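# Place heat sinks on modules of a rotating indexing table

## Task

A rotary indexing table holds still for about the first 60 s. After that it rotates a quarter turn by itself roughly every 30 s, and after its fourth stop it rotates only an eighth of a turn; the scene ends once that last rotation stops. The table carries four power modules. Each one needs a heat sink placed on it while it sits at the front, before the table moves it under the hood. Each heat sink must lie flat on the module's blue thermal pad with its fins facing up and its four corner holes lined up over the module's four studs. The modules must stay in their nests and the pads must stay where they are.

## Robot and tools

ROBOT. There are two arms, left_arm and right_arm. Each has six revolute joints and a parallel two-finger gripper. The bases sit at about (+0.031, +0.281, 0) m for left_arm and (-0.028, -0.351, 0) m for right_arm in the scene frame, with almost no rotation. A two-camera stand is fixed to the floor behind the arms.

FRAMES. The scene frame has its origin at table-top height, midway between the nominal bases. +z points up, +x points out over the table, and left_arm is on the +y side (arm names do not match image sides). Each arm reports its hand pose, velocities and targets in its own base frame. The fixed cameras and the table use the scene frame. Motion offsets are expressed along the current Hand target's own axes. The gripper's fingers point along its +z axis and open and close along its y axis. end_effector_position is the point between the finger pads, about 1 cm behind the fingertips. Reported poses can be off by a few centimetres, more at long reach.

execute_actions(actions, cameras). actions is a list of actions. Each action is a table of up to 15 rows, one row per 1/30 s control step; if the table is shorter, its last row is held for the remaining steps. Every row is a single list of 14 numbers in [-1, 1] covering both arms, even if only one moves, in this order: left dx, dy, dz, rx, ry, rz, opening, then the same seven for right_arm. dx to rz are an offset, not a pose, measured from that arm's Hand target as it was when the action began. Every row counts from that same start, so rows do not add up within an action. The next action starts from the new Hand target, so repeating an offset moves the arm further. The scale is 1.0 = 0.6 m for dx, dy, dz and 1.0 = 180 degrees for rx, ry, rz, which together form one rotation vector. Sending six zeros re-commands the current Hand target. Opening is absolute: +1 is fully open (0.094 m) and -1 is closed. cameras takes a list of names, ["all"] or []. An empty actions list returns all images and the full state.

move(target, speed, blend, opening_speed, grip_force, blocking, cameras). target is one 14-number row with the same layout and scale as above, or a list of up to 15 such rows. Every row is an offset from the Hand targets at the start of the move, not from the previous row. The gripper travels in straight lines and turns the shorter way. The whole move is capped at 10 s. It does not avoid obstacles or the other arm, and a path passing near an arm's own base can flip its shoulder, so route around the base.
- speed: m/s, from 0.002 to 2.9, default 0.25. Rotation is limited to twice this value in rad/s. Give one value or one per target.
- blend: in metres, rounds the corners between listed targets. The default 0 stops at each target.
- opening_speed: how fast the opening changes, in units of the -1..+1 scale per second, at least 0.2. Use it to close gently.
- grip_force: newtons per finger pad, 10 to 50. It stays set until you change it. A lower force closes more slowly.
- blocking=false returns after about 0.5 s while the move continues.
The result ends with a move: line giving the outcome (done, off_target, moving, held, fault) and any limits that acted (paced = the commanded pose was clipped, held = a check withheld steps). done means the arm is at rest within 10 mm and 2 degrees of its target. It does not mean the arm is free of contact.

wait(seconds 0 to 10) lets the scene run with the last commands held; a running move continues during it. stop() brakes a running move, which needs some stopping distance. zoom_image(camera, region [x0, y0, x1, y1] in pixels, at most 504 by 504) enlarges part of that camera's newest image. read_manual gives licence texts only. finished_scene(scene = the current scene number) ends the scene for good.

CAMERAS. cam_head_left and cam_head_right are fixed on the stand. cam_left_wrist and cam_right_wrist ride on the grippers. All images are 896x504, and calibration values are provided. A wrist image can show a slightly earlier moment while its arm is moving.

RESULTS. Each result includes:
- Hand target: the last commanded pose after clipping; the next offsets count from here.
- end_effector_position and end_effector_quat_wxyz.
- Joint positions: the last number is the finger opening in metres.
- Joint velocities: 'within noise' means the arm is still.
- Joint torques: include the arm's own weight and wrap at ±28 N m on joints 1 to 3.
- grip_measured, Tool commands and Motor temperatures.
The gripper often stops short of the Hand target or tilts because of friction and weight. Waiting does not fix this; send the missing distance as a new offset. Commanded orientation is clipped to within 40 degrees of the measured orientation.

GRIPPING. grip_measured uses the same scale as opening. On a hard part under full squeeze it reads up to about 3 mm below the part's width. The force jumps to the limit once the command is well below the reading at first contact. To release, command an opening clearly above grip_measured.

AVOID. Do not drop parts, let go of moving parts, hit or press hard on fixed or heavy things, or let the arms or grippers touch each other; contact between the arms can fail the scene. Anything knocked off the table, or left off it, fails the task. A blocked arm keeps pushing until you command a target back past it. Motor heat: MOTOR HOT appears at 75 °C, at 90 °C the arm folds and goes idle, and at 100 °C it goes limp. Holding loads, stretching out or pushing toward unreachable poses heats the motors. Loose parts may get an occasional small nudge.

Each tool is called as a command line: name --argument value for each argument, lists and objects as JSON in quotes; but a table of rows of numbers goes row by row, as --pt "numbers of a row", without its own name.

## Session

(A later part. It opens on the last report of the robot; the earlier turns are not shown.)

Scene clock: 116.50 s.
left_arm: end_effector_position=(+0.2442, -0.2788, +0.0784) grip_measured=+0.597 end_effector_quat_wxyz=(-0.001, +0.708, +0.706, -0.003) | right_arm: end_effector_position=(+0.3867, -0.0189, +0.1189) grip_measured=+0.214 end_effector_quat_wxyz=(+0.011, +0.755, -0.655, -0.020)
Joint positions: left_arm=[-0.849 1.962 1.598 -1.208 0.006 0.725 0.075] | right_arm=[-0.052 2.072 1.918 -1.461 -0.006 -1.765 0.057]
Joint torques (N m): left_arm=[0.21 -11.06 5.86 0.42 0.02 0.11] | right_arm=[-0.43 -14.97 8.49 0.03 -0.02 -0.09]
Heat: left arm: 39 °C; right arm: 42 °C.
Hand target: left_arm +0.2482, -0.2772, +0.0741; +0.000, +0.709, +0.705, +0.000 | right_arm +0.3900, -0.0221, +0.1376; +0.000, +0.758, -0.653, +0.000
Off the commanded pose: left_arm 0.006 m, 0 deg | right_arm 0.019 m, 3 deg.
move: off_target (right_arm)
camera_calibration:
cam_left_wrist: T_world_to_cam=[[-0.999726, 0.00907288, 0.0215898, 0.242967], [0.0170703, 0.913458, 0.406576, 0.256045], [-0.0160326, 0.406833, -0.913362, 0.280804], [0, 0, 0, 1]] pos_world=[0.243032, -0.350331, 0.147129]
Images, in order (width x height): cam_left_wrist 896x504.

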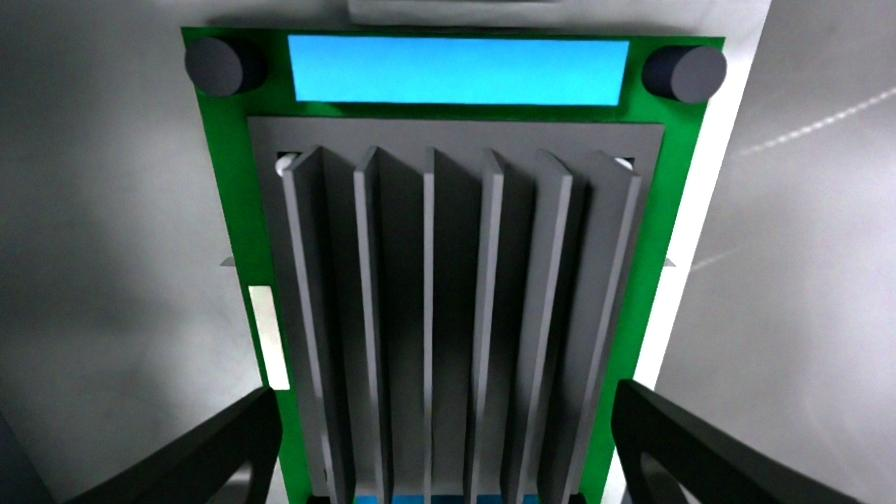

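move --pt "0 0 -0.16 0 0 0 0.7 0 0 0 0 0 0 0.15" --pt "0.293 -0.215 -0.177 0 0 0 0.7 0 0 0 0 0 0 0.15" --speed 0.3 --blend '[0.01,0]' --cameras '["cam_head_left","cam_head_right"]'

zoom_image --camera "cam_head_right" --region '[300, 320, 400, 400]'

zoom_image --camera "cam_head_left" --region '[300, 320, 400, 400]'

Scene clock: 118.67 s.
left_arm: end_effector_position=(+0.1216, -0.1044, +0.1822) grip_measured=+0.698 end_effector_quat_wxyz=(+0.055, +0.706, +0.706, +0.002) | right_arm: end_effector_position=(+0.3867, -0.0189, +0.1189) grip_measured=+0.214 end_effector_quat_wxyz=(+0.011, +0.755, -0.655, -0.020)
Joint positions: left_arm=[-0.703 1.077 1.171 -1.555 0.006 0.866 0.08] | right_arm=[-0.052 2.072 1.918 -1.461 -0.006 -1.765 0.057]
Joint torques (N m): left_arm=[0.06 -2.15 5.3 0.46 0.03 0.11] | right_arm=[-0.38 -14.91 8.46 0.03 -0.01 -0.09]
Heat: left arm: 39 °C; right arm: 42 °C.
Hand target: left_arm +0.1201, -0.1005, +0.1801; +0.000, +0.709, +0.705, +0.000 | right_arm +0.3900, -0.0221, +0.1376; +0.000, +0.758, -0.653, +0.000
Off the commanded pose: left_arm 0.005 m, 6 deg | right_arm 0.019 m, 3 deg.
joint sent to its limit (left arm) — joint 4 (wrist pitch), lower limit. The joint targets are off in orientation, not in position.
move: off_target (left_arm, right_arm)
Images, in order (width x height): cam_head_left 896x504, cam_head_right 896x504.

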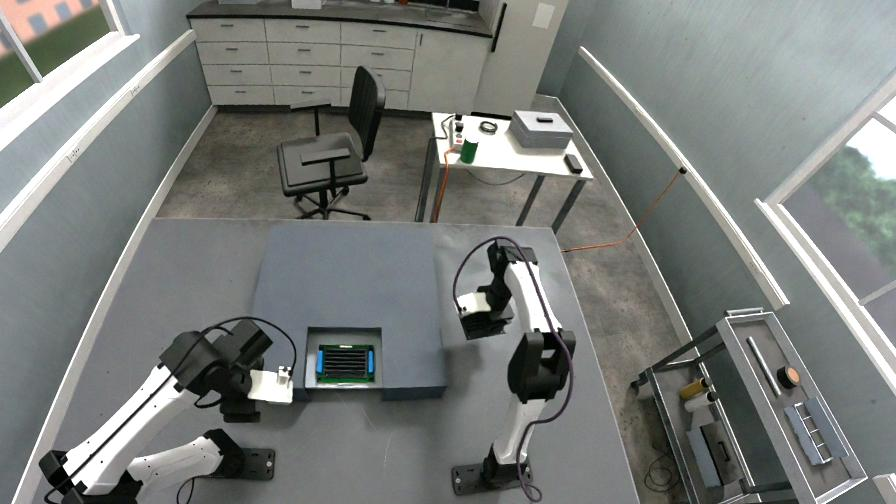

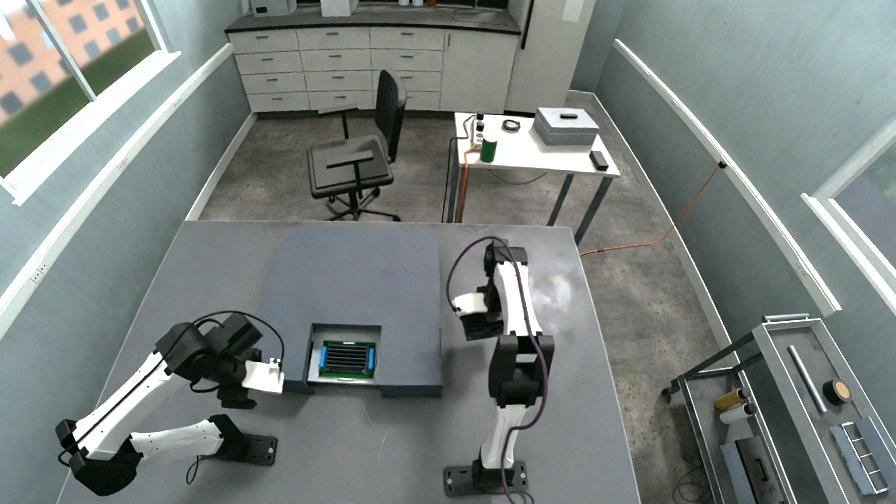

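Scaled by 5.040 from the camera's 896x504 image, which has a finer 1280x720 frame.

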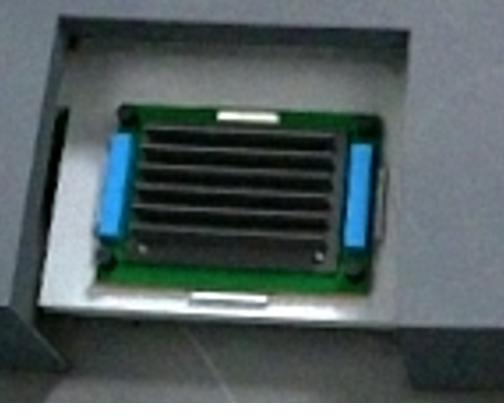

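Scaled by 5.040 from the camera's 896x504 image, which has a finer 1280x720 frame.

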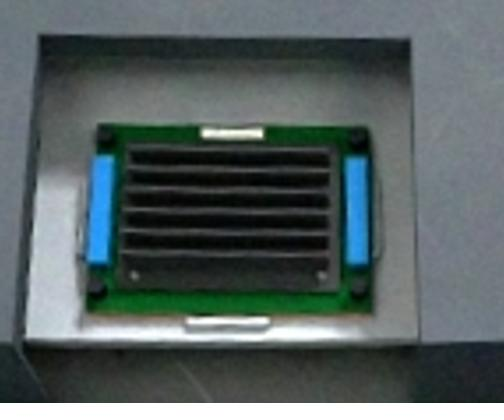

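move --pt "0 0 0 0 0 0 0.7 -0.139 0.0045 -0.104 0 0 0.005 0.15" --pt "0 0 0 0 0 0 0.7 -0.601 0.05 -0.071 0 0 0.051 0.15" --pt "0 0 0 0 0 0 0.7 -0.6265 0.046 0.028 0 0 0.051 0.15" --speed 0.25 --blend '[0.03,0.02,0]' --cameras '["cam_right_wrist"]'

Scene clock: 121.63 s.
left_arm: end_effector_position=(+0.1216, -0.1044, +0.1822) grip_measured=+0.698 end_effector_quat_wxyz=(+0.055, +0.706, +0.706, +0.002) | right_arm: end_effector_position=(+0.3037, +0.3408, +0.1089) grip_measured=+0.214 end_effector_quat_wxyz=(+0.000, +0.707, -0.708, -0.001)
Joint positions: left_arm=[-0.703 1.077 1.171 -1.555 0.006 0.867 0.08] | right_arm=[0.842 2.385 2.393 -1.579 -0.002 -0.727 0.057]
Joint torques (N m): left_arm=[0.05 -2.14 5.31 0.46 0.02 0.11] | right_arm=[0.14 -15.42 8.42 0.3 -0.04 0.17]
Heat: left arm: 39 °C; right arm: 42 °C.
Hand target: left_arm +0.1201, -0.1005, +0.1801; +0.000, +0.709, +0.705, +0.000 | right_arm +0.3071, +0.3457, +0.1209; -0.001, +0.703, -0.711, +0.000
Off the commanded pose: left_arm 0.005 m, 6 deg | right_arm 0.013 m, 1 deg.
joint sent to its limit (left arm) — joint 4 (wrist pitch), lower limit. The joint targets are off in orientation, not in position.
joint sent to its limit (right arm) — joint 4 (wrist pitch), lower limit. The joint targets still meet the commanded pose.
move: off_target (left_arm, right_arm)
camera_calibration:
cam_right_wrist: T_world_to_cam=[[0.999876, -0.0026041, -0.015533, -0.30031], [0.0041319, -0.908321, 0.418254, 0.300709], [-0.0151981, -0.418266, -0.908197, 0.336686], [0, 0, 0, 1]] pos_world=[0.304147, 0.413183, 0.17534]
Images, in order (width x height): cam_right_wrist 896x504.

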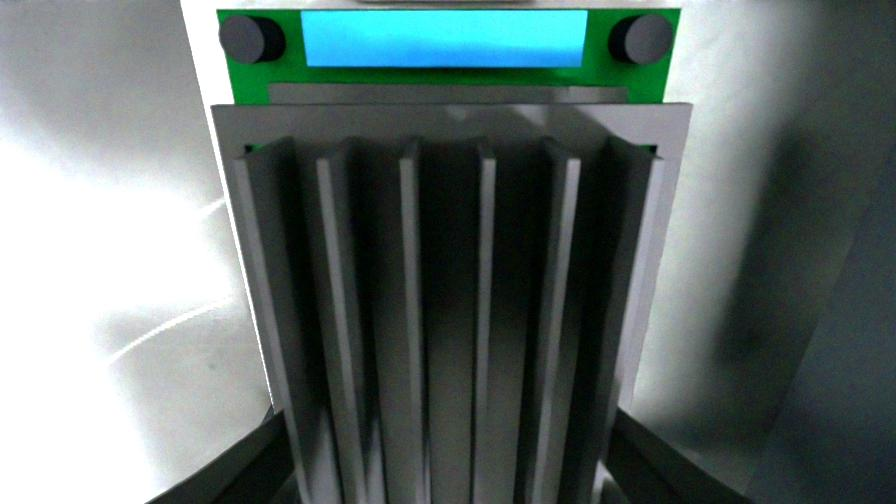

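wait --seconds 10

wait --seconds 9.5 --cameras '["cam_right_wrist"]'

Scene clock: 132.00 s.
left_arm: end_effector_position=(+0.1216, -0.1044, +0.1822) grip_measured=+0.698 end_effector_quat_wxyz=(+0.055, +0.706, +0.706, +0.002) | right_arm: end_effector_position=(+0.3037, +0.3408, +0.1089) grip_measured=+0.214 end_effector_quat_wxyz=(+0.000, +0.706, -0.708, -0.001)
Joint positions: left_arm=[-0.703 1.077 1.171 -1.555 0.006 0.867 0.08] | right_arm=[0.842 2.385 2.393 -1.579 -0.002 -0.727 0.057]
Joint torques (N m): left_arm=[0.06 -2.14 5.29 0.46 0.03 0.11] | right_arm=[0.16 -15.45 8.51 0.31 -0.03 0.19]
Heat: left arm: 38 °C; right arm: 42 °C.
Hand target: left_arm +0.1201, -0.1005, +0.1801; +0.000, +0.709, +0.705, +0.000 | right_arm +0.3071, +0.3457, +0.1209; -0.001, +0.703, -0.711, +0.000
Tool commands: left_gripper/opening=+0.7 right_gripper/opening=+0.15
Off the commanded pose: left_arm 0.005 m, 6 deg | right_arm 0.013 m, 1 deg.
wait: 10.00 s; at rest from the start

Scene clock: 141.50 s.
left_arm: end_effector_position=(+0.1216, -0.1044, +0.1822) grip_measured=+0.698 end_effector_quat_wxyz=(+0.055, +0.706, +0.706, +0.002) | right_arm: end_effector_position=(+0.3037, +0.3408, +0.1089) grip_measured=+0.214 end_effector_quat_wxyz=(+0.000, +0.706, -0.708, -0.001)
Joint positions: left_arm=[-0.703 1.077 1.171 -1.555 0.006 0.867 0.08] | right_arm=[0.842 2.385 2.393 -1.579 -0.002 -0.727 0.057]
Joint torques (N m): left_arm=[0.08 -2.13 5.3 0.46 0.02 0.11] | right_arm=[0.17 -15.42 8.53 0.29 -0.02 0.17]
Heat: left arm: 38 °C; right arm: 42 °C.
Hand target: left_arm +0.1201, -0.1005, +0.1801; +0.000, +0.709, +0.705, +0.000 | right_arm +0.3071, +0.3457, +0.1209; -0.001, +0.703, -0.711, +0.000
Tool commands: left_gripper/opening=+0.7 right_gripper/opening=+0.15
Off the commanded pose: left_arm 0.005 m, 6 deg | right_arm 0.013 m, 1 deg.
wait: 9.50 s; at rest by 0.17 s
camera_calibration:
cam_right_wrist: T_world_to_cam=[[0.999874, -0.00305073, -0.0155531, -0.300121], [0.00373468, -0.908319, 0.418261, 0.300828], [-0.0154032, -0.418267, -0.908194, 0.336748], [0, 0, 0, 1]] pos_world=[0.304147, 0.413183, 0.17534]
Images, in order (width x height): cam_right_wrist 896x504.

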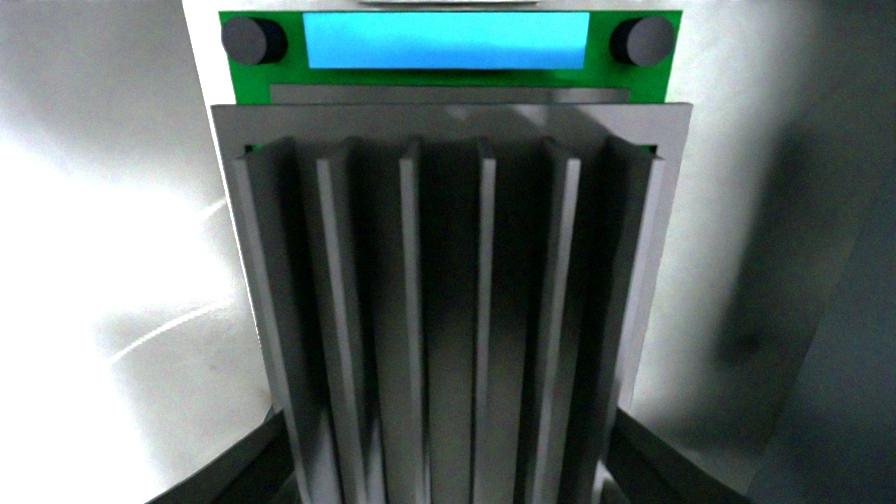

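wait --seconds 3 --cameras '["cam_right_wrist"]'

Scene clock: 144.60 s.
left_arm: end_effector_position=(+0.1216, -0.1044, +0.1822) grip_measured=+0.698 end_effector_quat_wxyz=(+0.055, +0.706, +0.706, +0.002) | right_arm: end_effector_position=(+0.3037, +0.3408, +0.1089) grip_measured=+0.214 end_effector_quat_wxyz=(+0.000, +0.706, -0.708, -0.001)
Joint positions: left_arm=[-0.703 1.077 1.171 -1.555 0.006 0.867 0.08] | right_arm=[0.842 2.385 2.393 -1.579 -0.002 -0.727 0.057]
Joint torques (N m): left_arm=[0.06 -2.14 5.31 0.47 0.03 0.11] | right_arm=[0.17 -15.39 8.42 0.29 -0.03 0.19]
Heat: left arm: 38 °C; right arm: 42 °C.
Hand target: left_arm +0.1201, -0.1005, +0.1801; +0.000, +0.709, +0.705, +0.000 | right_arm +0.3071, +0.3457, +0.1209; -0.001, +0.703, -0.711, +0.000
Tool commands: left_gripper/opening=+0.7 right_gripper/opening=+0.15
Off the commanded pose: left_arm 0.005 m, 6 deg | right_arm 0.013 m, 1 deg.
wait: 3.00 s; at rest by 0.07 s
camera_calibration:
cam_right_wrist: T_world_to_cam=[[0.999874, -0.00305073, -0.0155531, -0.300121], [0.00373468, -0.908319, 0.418261, 0.300828], [-0.0154032, -0.418267, -0.908194, 0.336748], [0, 0, 0, 1]] pos_world=[0.304147, 0.413183, 0.17534]
Images, in order (width x height): cam_right_wrist 896x504.

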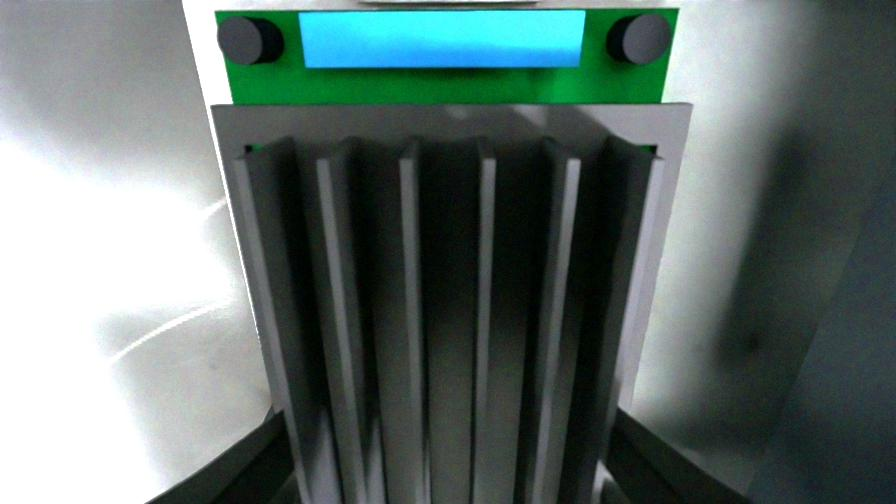

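move --target '[0,0,0,0,0,0,0.7,-0.0027,0.0065,0.0683,0,0,0,0.15]' --speed 0.15 --cameras '["cam_right_wrist"]'

zoom_image --camera "cam_right_wrist" --region '[225, 125, 295, 185]'

zoom_image --camera "cam_right_wrist" --region '[610, 125, 680, 185]'

Scene clock: 145.77 s.
left_arm: end_effector_position=(+0.1216, -0.1044, +0.1822) grip_measured=+0.698 end_effector_quat_wxyz=(+0.055, +0.706, +0.706, +0.002) | right_arm: end_effector_position=(+0.3023, +0.3426, +0.0814) grip_measured=+0.214 end_effector_quat_wxyz=(+0.010, +0.705, -0.709, -0.001)
Joint positions: left_arm=[-0.703 1.077 1.171 -1.555 0.006 0.867 0.08] | right_arm=[0.847 2.385 2.282 -1.488 -0.002 -0.718 0.057]
Joint torques (N m): left_arm=[0.05 -2.14 5.29 0.46 0.03 0.11] | right_arm=[0.47 -15.36 4.46 0.56 -0.05 0.19]
Heat: left arm: 38 °C; right arm: 42 °C.
Hand target: left_arm +0.1201, -0.1005, +0.1801; +0.000, +0.709, +0.705, +0.000 | right_arm +0.3031, +0.3473, +0.0798; +0.000, +0.703, -0.711, +0.000
Off the commanded pose: left_arm 0.005 m, 6 deg | right_arm 0.005 m, 1 deg.
joint sent to its limit (left arm) — joint 4 (wrist pitch), lower limit. The joint targets are off in orientation, not in position.
move: off_target (left_arm)
camera_calibration:
cam_right_wrist: T_world_to_cam=[[0.999561, -0.00750109, -0.0286514, -0.296498], [0.00560334, -0.902028, 0.43164, 0.310194], [-0.0290821, -0.431612, -0.901591, 0.320701], [0, 0, 0, 1]] pos_world=[0.303957, 0.415998, 0.146753]
Images, in order (width x height): cam_right_wrist 896x504.

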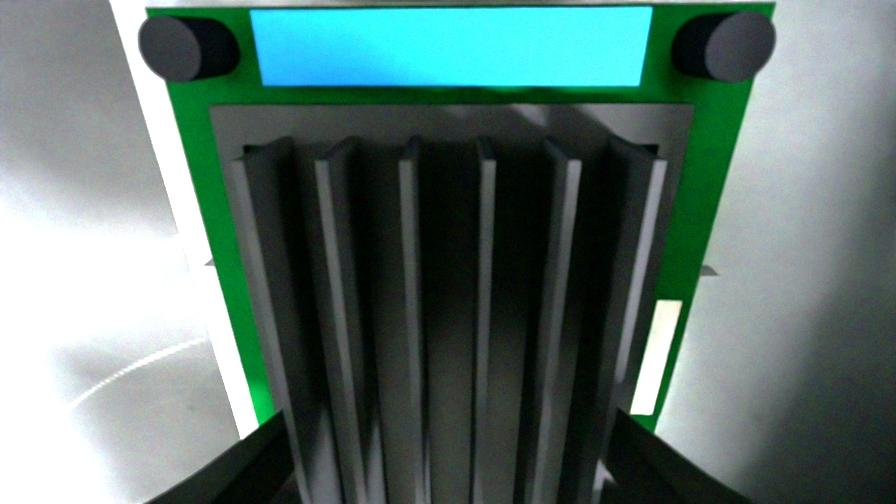

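Scaled by 7.200 from the camera's 896x504 image, which has a finer 1280x720 frame.

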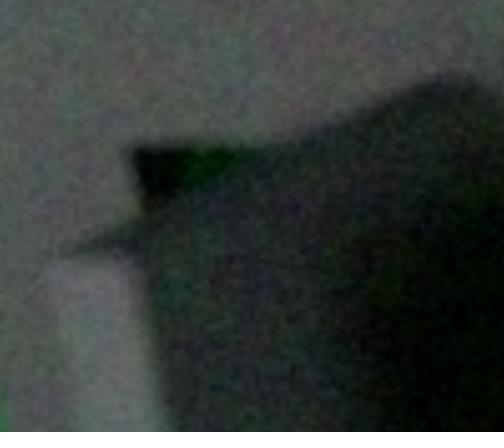

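Scaled by 7.200 from the camera's 896x504 image, which has a finer 1280x720 frame.

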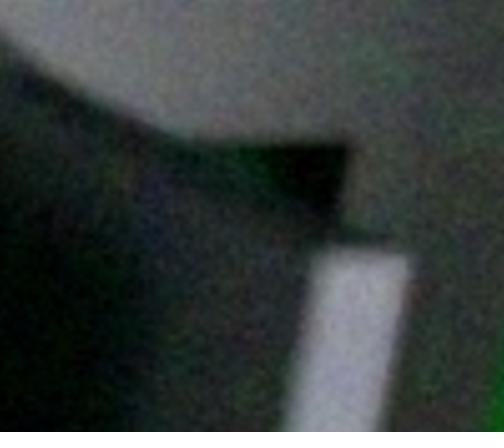

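move --target '[0,0,0,0,0,0,0.7,0.0005,-0.0142,-0.022,0,0,-0.0103,0.15]' --speed 0.15 --cameras '["cam_right_wrist"]'

zoom_image --camera "cam_right_wrist" --region '[225, 125, 295, 185]'

zoom_image --camera "cam_right_wrist" --region '[610, 125, 680, 185]'

Scene clock: 147.40 s.
left_arm: end_effector_position=(+0.1216, -0.1044, +0.1822) grip_measured=+0.698 end_effector_quat_wxyz=(+0.055, +0.706, +0.706, +0.002) | right_arm: end_effector_position=(+0.3058, +0.3455, +0.0914) grip_measured=+0.214 end_effector_quat_wxyz=(+0.005, +0.712, -0.702, -0.001)
Joint positions: left_arm=[-0.703 1.077 1.171 -1.555 0.006 0.867 0.08] | right_arm=[0.845 2.411 2.37 -1.54 -0.002 -0.74 0.057]
Joint torques (N m): left_arm=[0.09 -2.14 5.33 0.46 0.03 0.11] | right_arm=[-0.53 -13.3 8.65 0.24 -0.04 -0.07]
Heat: left arm: 38 °C; right arm: 42 °C.
Hand target: left_arm +0.1201, -0.1005, +0.1801; +0.000, +0.709, +0.705, +0.000 | right_arm +0.3117, +0.3469, +0.0930; +0.000, +0.714, -0.700, +0.000
Off the commanded pose: left_arm 0.005 m, 6 deg | right_arm 0.006 m, 1 deg.
joint sent to its limit (left arm) — joint 4 (wrist pitch), lower limit. The joint targets are off in orientation, not in position.
move: off_target (left_arm)
camera_calibration:
cam_right_wrist: T_world_to_cam=[[0.999661, 0.0132255, -0.0224442, -0.307449], [0.0215228, -0.904691, 0.425525, 0.305046], [-0.0146773, -0.425863, -0.904668, 0.324817], [0, 0, 0, 1]] pos_world=[0.305547, 0.418366, 0.157147]
Images, in order (width x height): cam_right_wrist 896x504.

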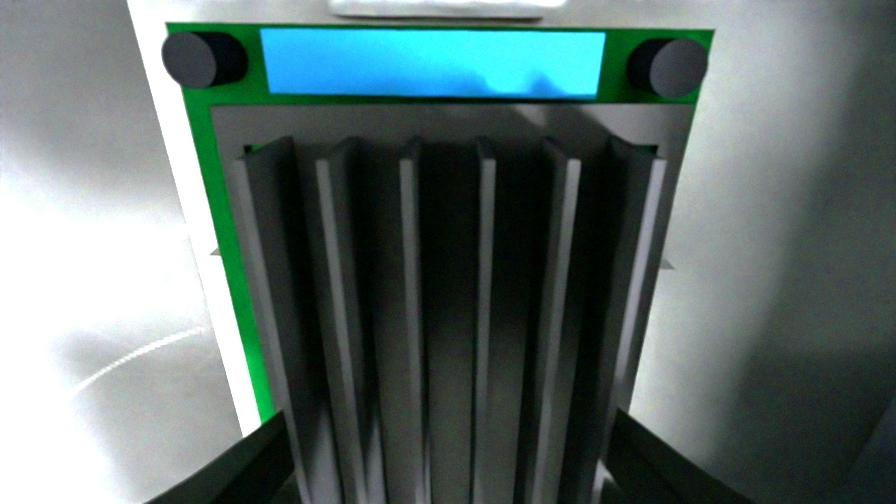

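Scaled by 7.200 from the camera's 896x504 image, which has a finer 1280x720 frame.

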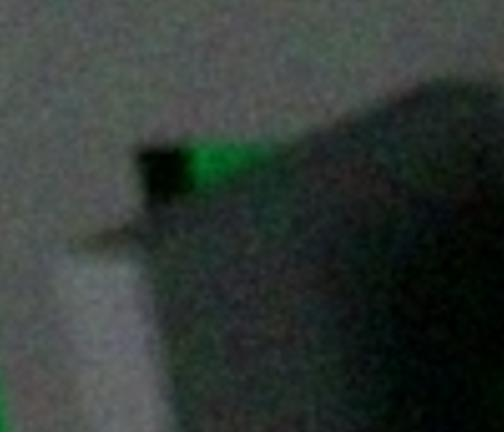

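Scaled by 7.200 from the camera's 896x504 image, which has a finer 1280x720 frame.

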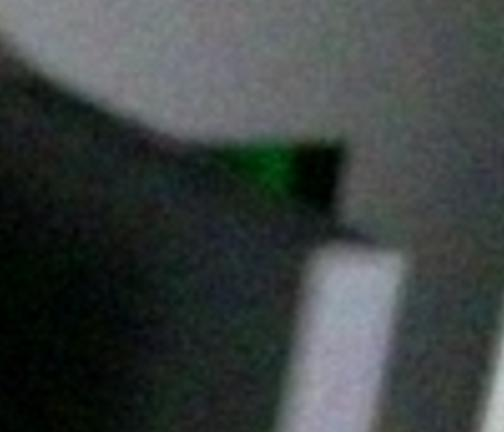

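move --target '[0,0,0,0,0,0,0.7,0.0058,0.0055,0.0183,0,0,0.0078,0.15]' --speed 0.15 --cameras '["cam_right_wrist"]'

zoom_image --camera "cam_right_wrist" --region '[225, 125, 295, 185]'

zoom_image --camera "cam_right_wrist" --region '[610, 125, 680, 185]'

Scene clock: 148.63 s.
left_arm: end_effector_position=(+0.1216, -0.1044, +0.1822) grip_measured=+0.698 end_effector_quat_wxyz=(+0.055, +0.706, +0.706, +0.002) | right_arm: end_effector_position=(+0.3067, +0.3454, +0.0869) grip_measured=+0.214 end_effector_quat_wxyz=(-0.001, +0.712, -0.702, -0.001)
Joint positions: left_arm=[-0.703 1.077 1.171 -1.555 0.006 0.867 0.08] | right_arm=[0.844 2.389 2.313 -1.493 -0.002 -0.74 0.057]
Joint torques (N m): left_arm=[0.03 -2.13 5.31 0.48 0.02 0.11] | right_arm=[-0.49 -15.3 3.51 0.53 -0.04 0.21]
Heat: left arm: 38 °C; right arm: 42 °C.
Hand target: left_arm +0.1201, -0.1005, +0.1801; +0.000, +0.709, +0.705, +0.000 | right_arm +0.3085, +0.3433, +0.0820; +0.000, +0.706, -0.708, +0.000
Off the commanded pose: left_arm 0.005 m, 6 deg | right_arm 0.006 m, 1 deg.
joint sent to its limit (left arm) — joint 4 (wrist pitch), lower limit. The joint targets are off in orientation, not in position.
move: off_target (left_arm)
camera_calibration:
cam_right_wrist: T_world_to_cam=[[0.999819, 0.0123097, -0.0144994, -0.308905], [0.017242, -0.908417, 0.41771, 0.310132], [-0.0080296, -0.417884, -0.908465, 0.316427], [0, 0, 0, 1]] pos_world=[0.306042, 0.417762, 0.153439]
Images, in order (width x height): cam_right_wrist 896x504.

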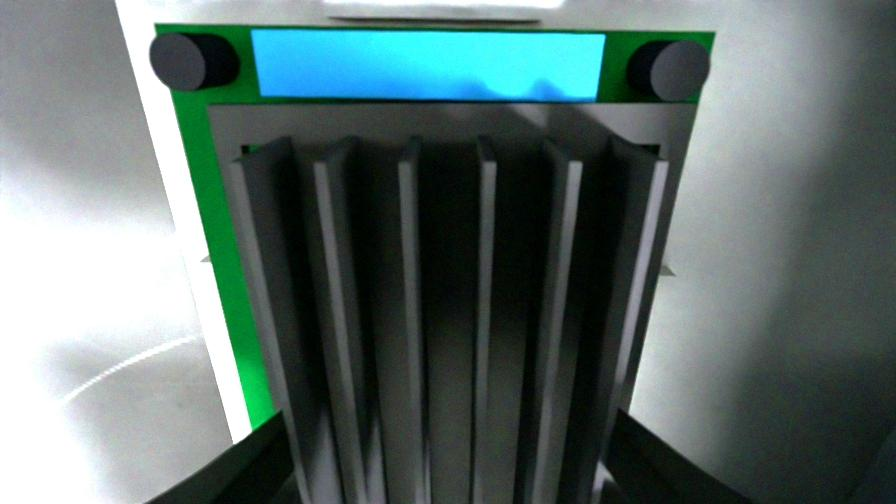

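Scaled by 7.200 from the camera's 896x504 image, which has a finer 1280x720 frame.

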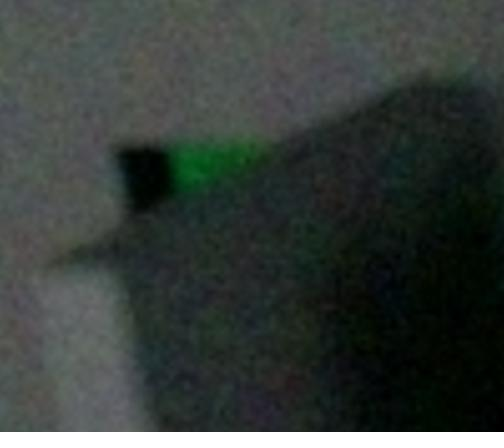

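Scaled by 7.200 from the camera's 896x504 image, which has a finer 1280x720 frame.

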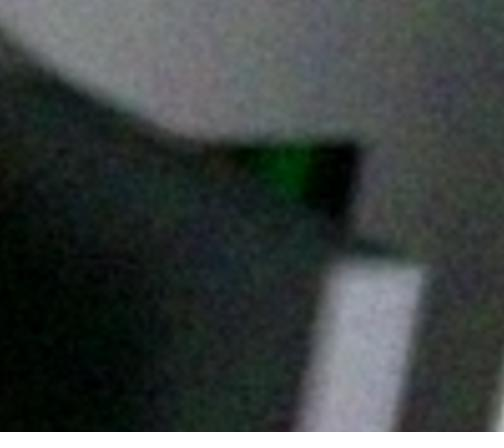

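move --target '[0,0,0,0,0,0,0.7,0.0023,0.0175,-0.0217,0,0,0.0067,0.15]' --speed 0.15 --cameras '["cam_right_wrist"]'

Scene clock: 149.80 s.
left_arm: end_effector_position=(+0.1216, -0.1044, +0.1822) grip_measured=+0.698 end_effector_quat_wxyz=(+0.055, +0.706, +0.706, +0.002) | right_arm: end_effector_position=(+0.3049, +0.3460, +0.0876) grip_measured=+0.214 end_effector_quat_wxyz=(-0.003, +0.704, -0.710, -0.001)
Joint positions: left_arm=[-0.703 1.077 1.171 -1.555 0.006 0.867 0.08] | right_arm=[0.848 2.376 2.292 -1.48 -0.002 -0.714 0.057]
Joint torques (N m): left_arm=[0.1 -2.15 5.3 0.47 0.03 0.1] | right_arm=[0.4 -17.72 3.95 0.2 -0.02 0.31]
Motor temperatures (°C): left_arm=[26 34 37 26 22 26 28] | right_arm=[26 43 38 26 23 23 25]
Heat: left arm: 37 °C; right arm: 43 °C.
Hand target: left_arm +0.1201, -0.1005, +0.1801; +0.000, +0.709, +0.705, +0.000 | right_arm +0.2979, +0.3420, +0.0951; +0.000, +0.698, -0.716, +0.000
Off the commanded pose: left_arm 0.005 m, 6 deg | right_arm 0.011 m, 1 deg.
joint sent to its limit (left arm) — joint 4 (wrist pitch), lower limit. The joint targets are off in orientation, not in position.
move: off_target (left_arm, right_arm)
camera_calibration:
cam_right_wrist: T_world_to_cam=[[0.999883, -0.0105936, -0.0110198, -0.299481], [-0.0050805, -0.910238, 0.414055, 0.318211], [-0.014417, -0.413951, -0.910185, 0.317949], [0, 0, 0, 1]] pos_world=[0.305646, 0.418091, 0.154335]
Images, in order (width x height): cam_right_wrist 896x504.

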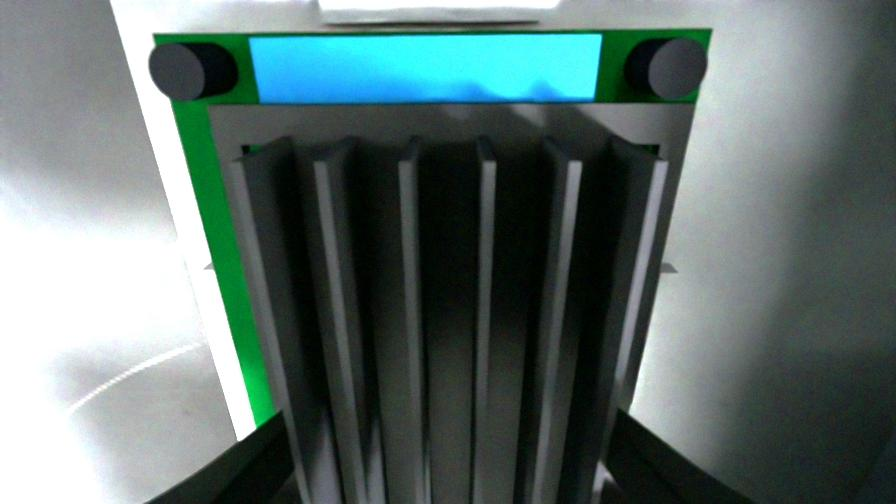

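move --target '[0,0,0,0,0,0,0.7,0.004,0.0033,-0.0067,0,0,-0.0106,0.15]' --speed 0.15 --cameras '["cam_right_wrist"]'

Scene clock: 150.73 s.
left_arm: end_effector_position=(+0.1216, -0.1044, +0.1822) grip_measured=+0.698 end_effector_quat_wxyz=(+0.055, +0.706, +0.706, +0.002) | right_arm: end_effector_position=(+0.3045, +0.3455, +0.0876) grip_measured=+0.214 end_effector_quat_wxyz=(-0.004, +0.704, -0.710, -0.001)
Joint positions: left_arm=[-0.703 1.077 1.171 -1.555 0.006 0.867 0.08] | right_arm=[0.848 2.369 2.279 -1.472 -0.002 -0.714 0.057]
Joint torques (N m): left_arm=[0.09 -2.15 5.33 0.47 0.03 0.12] | right_arm=[0.43 -18.41 4.21 0.12 0 -0.1]
Heat: left arm: 37 °C; right arm: 43 °C.
Hand target: left_arm +0.1201, -0.1005, +0.1801; +0.000, +0.709, +0.705, +0.000 | right_arm +0.2959, +0.3397, +0.0990; +0.000, +0.710, -0.704, +0.000
Off the commanded pose: left_arm 0.005 m, 6 deg | right_arm 0.016 m, 1 deg.
joint sent to its limit (left arm) — joint 4 (wrist pitch), lower limit. The joint targets are off in orientation, not in position.
move: off_target (left_arm, right_arm)
camera_calibration:
cam_right_wrist: T_world_to_cam=[[0.999905, -0.00979272, -0.00974107, -0.299423], [-0.00489948, -0.910835, 0.412741, 0.318017], [-0.0129144, -0.412654, -0.910796, 0.316876], [0, 0, 0, 1]] pos_world=[0.305045, 0.417489, 0.154434]
Images, in order (width x height): cam_right_wrist 896x504.

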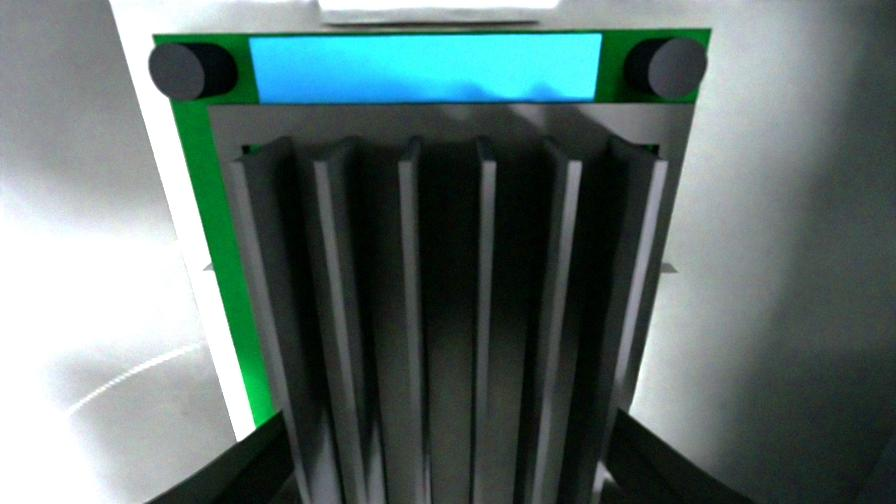

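move --target '[0,0,0,0,0,0,0.7,0.005,0.0045,-0.0117,0,0,0,0.15]' --speed 0.15 --cameras '["cam_right_wrist"]'

Scene clock: 151.90 s.
left_arm: end_effector_position=(+0.1216, -0.1044, +0.1822) grip_measured=+0.698 end_effector_quat_wxyz=(+0.055, +0.706, +0.706, +0.002) | right_arm: end_effector_position=(+0.3008, +0.3413, +0.0872) grip_measured=+0.214 end_effector_quat_wxyz=(+0.005, +0.704, -0.710, -0.001)
Joint positions: left_arm=[-0.703 1.077 1.171 -1.555 0.006 0.867 0.08] | right_arm=[0.848 2.362 2.266 -1.484 -0.002 -0.715 0.057]
Joint torques (N m): left_arm=[0.1 -2.17 5.3 0.47 0.03 0.11] | right_arm=[0.44 -19.59 4.75 0.06 -0.03 -0.08]
Heat: left arm: 37 °C; right arm: 43 °C.
Hand target: left_arm +0.1201, -0.1005, +0.1801; +0.000, +0.709, +0.705, +0.000 | right_arm +0.2932, +0.3367, +0.1061; +0.000, +0.710, -0.704, +0.000
Off the commanded pose: left_arm 0.005 m, 6 deg | right_arm 0.021 m, 1 deg.
joint sent to its limit (left arm) — joint 4 (wrist pitch), lower limit. The joint targets are off in orientation, not in position.
move: off_target (left_arm, right_arm)
camera_calibration:
cam_right_wrist: T_world_to_cam=[[0.999711, -0.009651, -0.0220309, -0.294696], [0.000639382, -0.90498, 0.425455, 0.309532], [-0.0240436, -0.425346, -0.904712, 0.321905], [0, 0, 0, 1]] pos_world=[0.302153, 0.414197, 0.153046]
Images, in order (width x height): cam_right_wrist 896x504.

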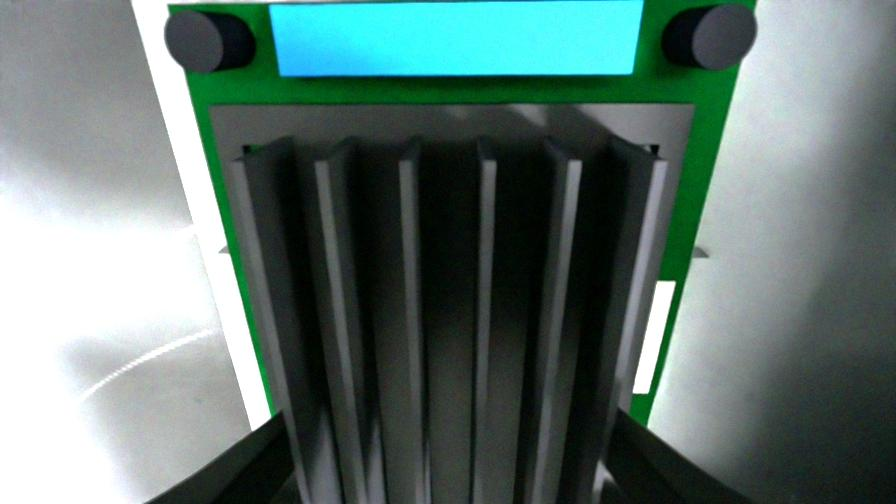

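move --target '[0,0,0,0,0,0,0.7,-0.0156,-0.0275,0.04,0,0,-0.0028,0.15]' --speed 0.1 --cameras '["cam_right_wrist"]'

zoom_image --camera "cam_right_wrist" --region '[225, 125, 295, 185]'

zoom_image --camera "cam_right_wrist" --region '[610, 125, 680, 185]'

Scene clock: 154.40 s.
left_arm: end_effector_position=(+0.1216, -0.1044, +0.1822) grip_measured=+0.698 end_effector_quat_wxyz=(+0.055, +0.706, +0.706, +0.002) | right_arm: end_effector_position=(+0.3022, +0.3427, +0.0817) grip_measured=+0.214 end_effector_quat_wxyz=(+0.009, +0.710, -0.704, -0.001)
Joint positions: left_arm=[-0.703 1.077 1.171 -1.555 0.006 0.867 0.08] | right_arm=[0.847 2.381 2.276 -1.483 -0.002 -0.731 0.057]
Joint torques (N m): left_arm=[0.09 -2.14 5.26 0.49 0.03 0.11] | right_arm=[-0.49 -12.93 8.64 0.31 -0.04 -0.13]
Heat: left arm: 37 °C; right arm: 44 °C.
Hand target: left_arm +0.1201, -0.1005, +0.1801; +0.000, +0.709, +0.705, +0.000 | right_arm +0.3097, +0.3461, +0.0821; +0.000, +0.713, -0.701, +0.000
Off the commanded pose: left_arm 0.005 m, 6 deg | right_arm 0.008 m, 1 deg.
joint sent to its limit (left arm) — joint 4 (wrist pitch), lower limit. The joint targets are off in orientation, not in position.
move: off_target (left_arm)
camera_calibration:
cam_right_wrist: T_world_to_cam=[[0.999624, 0.00622617, -0.0267085, -0.301197], [0.0171099, -0.902694, 0.429943, 0.306966], [-0.0214327, -0.430238, -0.902461, 0.318212], [0, 0, 0, 1]] pos_world=[0.302651, 0.415879, 0.147151]
Images, in order (width x height): cam_right_wrist 896x504.

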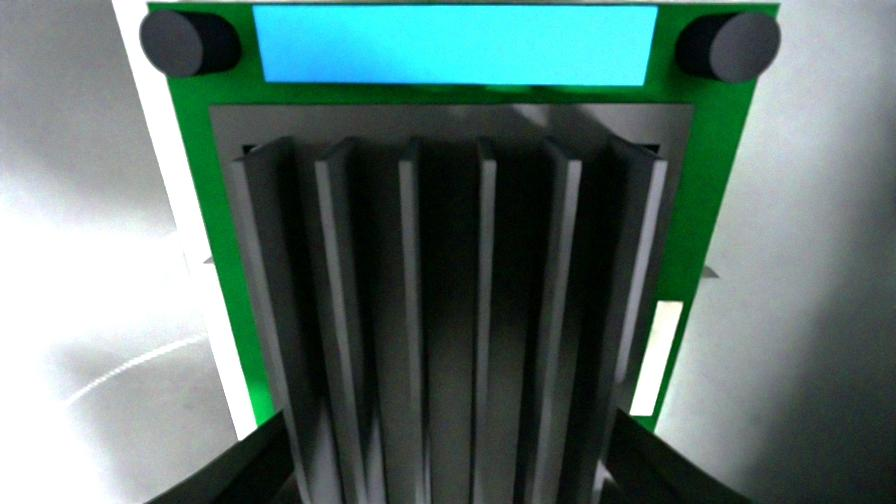

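Scaled by 7.200 from the camera's 896x504 image, which has a finer 1280x720 frame.

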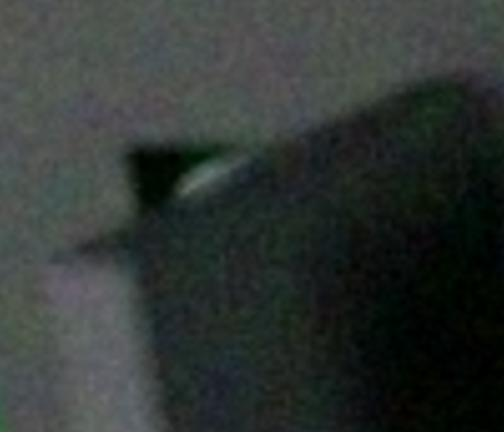

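Scaled by 7.200 from the camera's 896x504 image, which has a finer 1280x720 frame.

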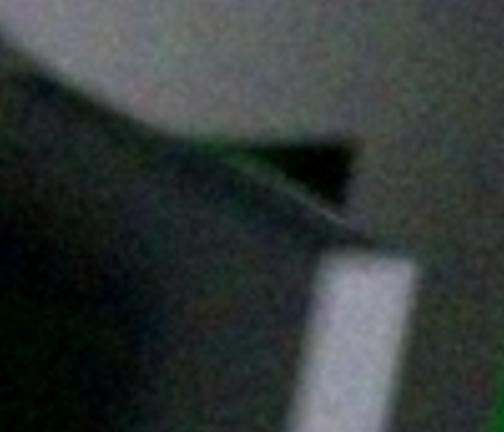

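move --target '[0,0,0,0,0,0,0.7,0,0,0.025,0,0,0,0.15]' --speed 0.05 --cameras '["cam_right_wrist","cam_head_left"]'

zoom_image --camera "cam_right_wrist" --region '[225, 125, 295, 185]'

zoom_image --camera "cam_right_wrist" --region '[610, 125, 680, 185]'

zoom_image --camera "cam_head_left" --region '[300, 320, 400, 400]'

Scene clock: 155.47 s.
left_arm: end_effector_position=(+0.1216, -0.1044, +0.1822) grip_measured=+0.698 end_effector_quat_wxyz=(+0.055, +0.706, +0.706, +0.002) | right_arm: end_effector_position=(+0.3026, +0.3426, +0.0792) grip_measured=+0.214 end_effector_quat_wxyz=(+0.009, +0.710, -0.704, -0.001)
Joint positions: left_arm=[-0.703 1.077 1.171 -1.555 0.006 0.867 0.08] | right_arm=[0.847 2.381 2.266 -1.474 -0.002 -0.732 0.057]
Joint torques (N m): left_arm=[0.05 -2.14 5.27 0.47 0.02 0.11] | right_arm=[-0.53 -13.7 3.38 0.79 -0.05 -0.13]
Heat: left arm: 37 °C; right arm: 44 °C.
Hand target: left_arm +0.1201, -0.1005, +0.1801; +0.000, +0.709, +0.705, +0.000 | right_arm +0.3098, +0.3461, +0.0672; -0.001, +0.713, -0.701, +0.000
Off the commanded pose: left_arm 0.005 m, 6 deg | right_arm 0.014 m, 1 deg.
joint sent to its limit (left arm) — joint 4 (wrist pitch), lower limit. The joint targets are off in orientation, not in position.
move: off_target (left_arm, right_arm)
camera_calibration:
cam_right_wrist: T_world_to_cam=[[0.999613, 0.00662868, -0.0270119, -0.301784], [0.0176093, -0.902578, 0.430165, 0.307802], [-0.0215289, -0.430474, -0.902346, 0.316075], [0, 0, 0, 1]] pos_world=[0.303052, 0.415878, 0.144652]
Images, in order (width x height): cam_head_left 896x504, cam_right_wrist 896x504.

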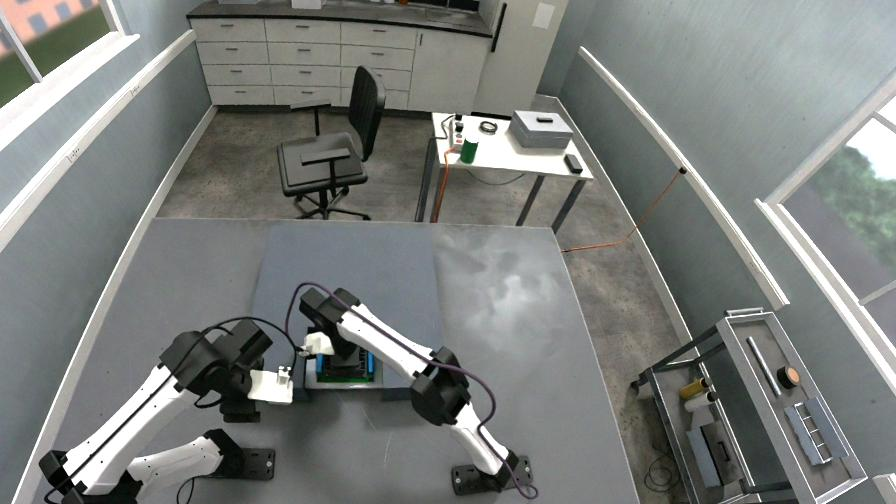

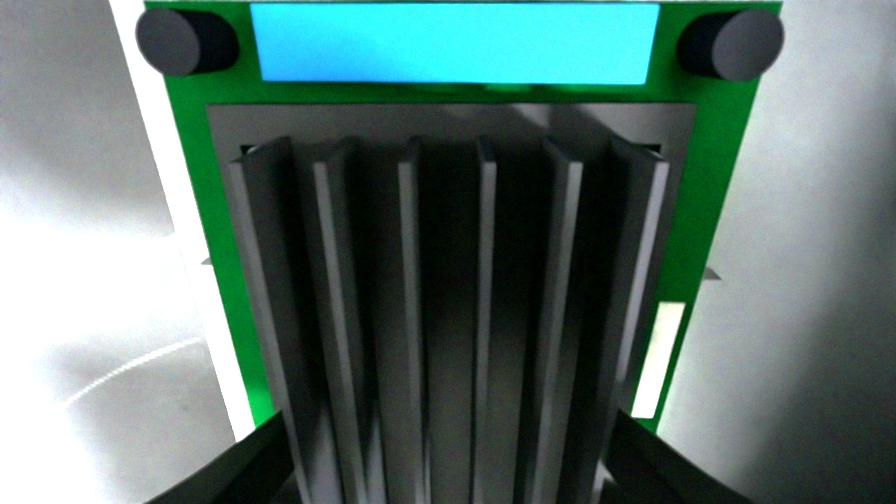

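Scaled by 7.200 from the camera's 896x504 image, which has a finer 1280x720 frame.

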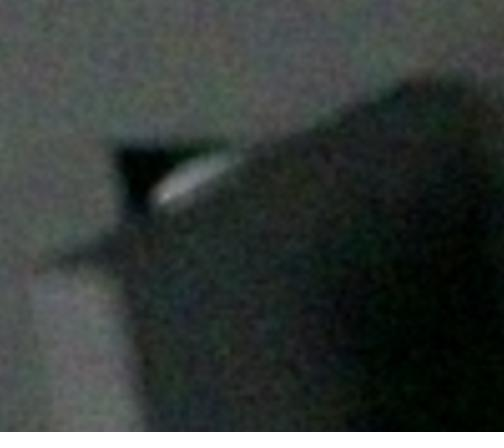

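Scaled by 7.200 from the camera's 896x504 image, which has a finer 1280x720 frame.

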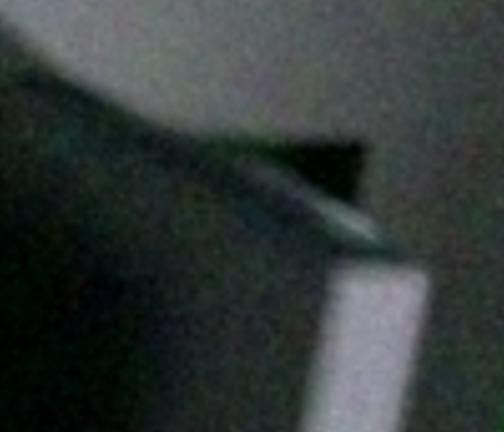

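Scaled by 5.040 from the camera's 896x504 image, which has a finer 1280x720 frame.

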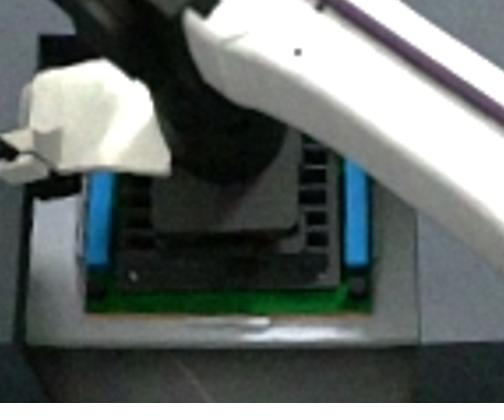

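zoom_image --camera "cam_head_left" --region '[318, 362, 378, 388]'

Scaled by 8.400 from the camera's 896x504 image, which has a finer 1280x720 frame.

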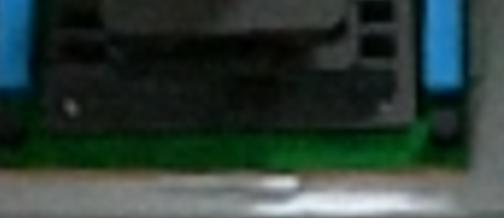

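move --pt "0 0 0 0 0 0 0.7 0 0 -0.012 0 0 0 0.15" --pt "0 0 0 0 0 0 0.7 0 0 -0.012 0 0 0 0.6" --pt "0 0 0 0 0 0 0.7 0 0 -0.18 0 0 0 0.7" --speed '[0.05,0.1,0.2]' --opening_speed 1.0 --cameras '["cam_right_wrist"]'

zoom_image --camera "cam_right_wrist" --region '[250, 60, 560, 460]'

Scene clock: 158.83 s.
left_arm: end_effector_position=(+0.1216, -0.1044, +0.1822) grip_measured=+0.698 end_effector_quat_wxyz=(+0.055, +0.706, +0.706, +0.002) | right_arm: end_effector_position=(+0.3076, +0.3483, +0.1568) grip_measured=+0.697 end_effector_quat_wxyz=(-0.068, +0.709, -0.702, -0.005)
Joint positions: left_arm=[-0.703 1.077 1.171 -1.555 0.006 0.867 0.08] | right_arm=[0.847 2.304 2.44 -1.572 -0.002 -0.735 0.08]
Joint torques (N m): left_arm=[0.06 -2.13 5.29 0.47 0.03 0.1] | right_arm=[-0.46 -16.84 7.47 0.51 -0.05 -0.08]
Heat: left arm: 37 °C; right arm: 45 °C.
Hand target: left_arm +0.1201, -0.1005, +0.1801; +0.000, +0.709, +0.705, +0.000 | right_arm +0.3096, +0.3460, +0.1751; +0.000, +0.713, -0.701, +0.000
Off the commanded pose: left_arm 0.005 m, 6 deg | right_arm 0.019 m, 8 deg.
joint sent to its limit (left arm) — joint 4 (wrist pitch), lower limit. The joint targets are off in orientation, not in position.
joint sent to its limit (right arm) — joint 4 (wrist pitch), lower limit. The joint targets are off in orientation, not in position.
move: off_target (left_arm, right_arm); target 3's new opening was sent with right_arm's hand 0.019 m and 8 deg from that target
camera_calibration:
cam_right_wrist: T_world_to_cam=[[0.997143, 0.00615746, 0.0752899, -0.319982], [-0.0186329, -0.94583, 0.324128, 0.322313], [0.0732073, -0.324605, -0.943012, 0.328965], [0, 0, 0, 1]] pos_world=[0.30099, 0.413607, 0.229839]
Images, in order (width x height): cam_right_wrist 896x504.

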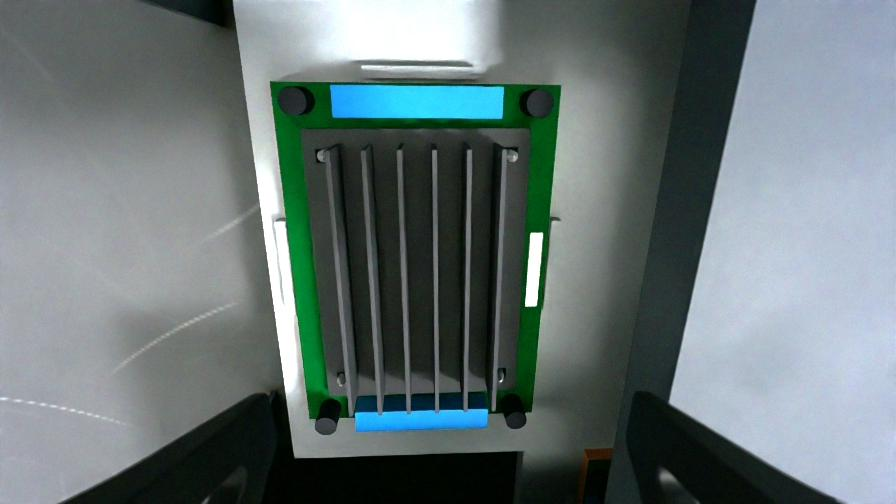

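Scaled by 1.260 from the camera's 896x504 image, which has a finer 1280x720 frame.

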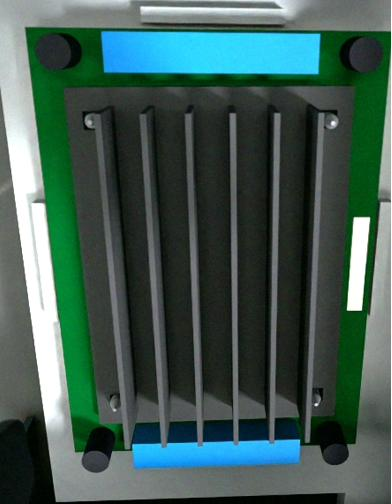

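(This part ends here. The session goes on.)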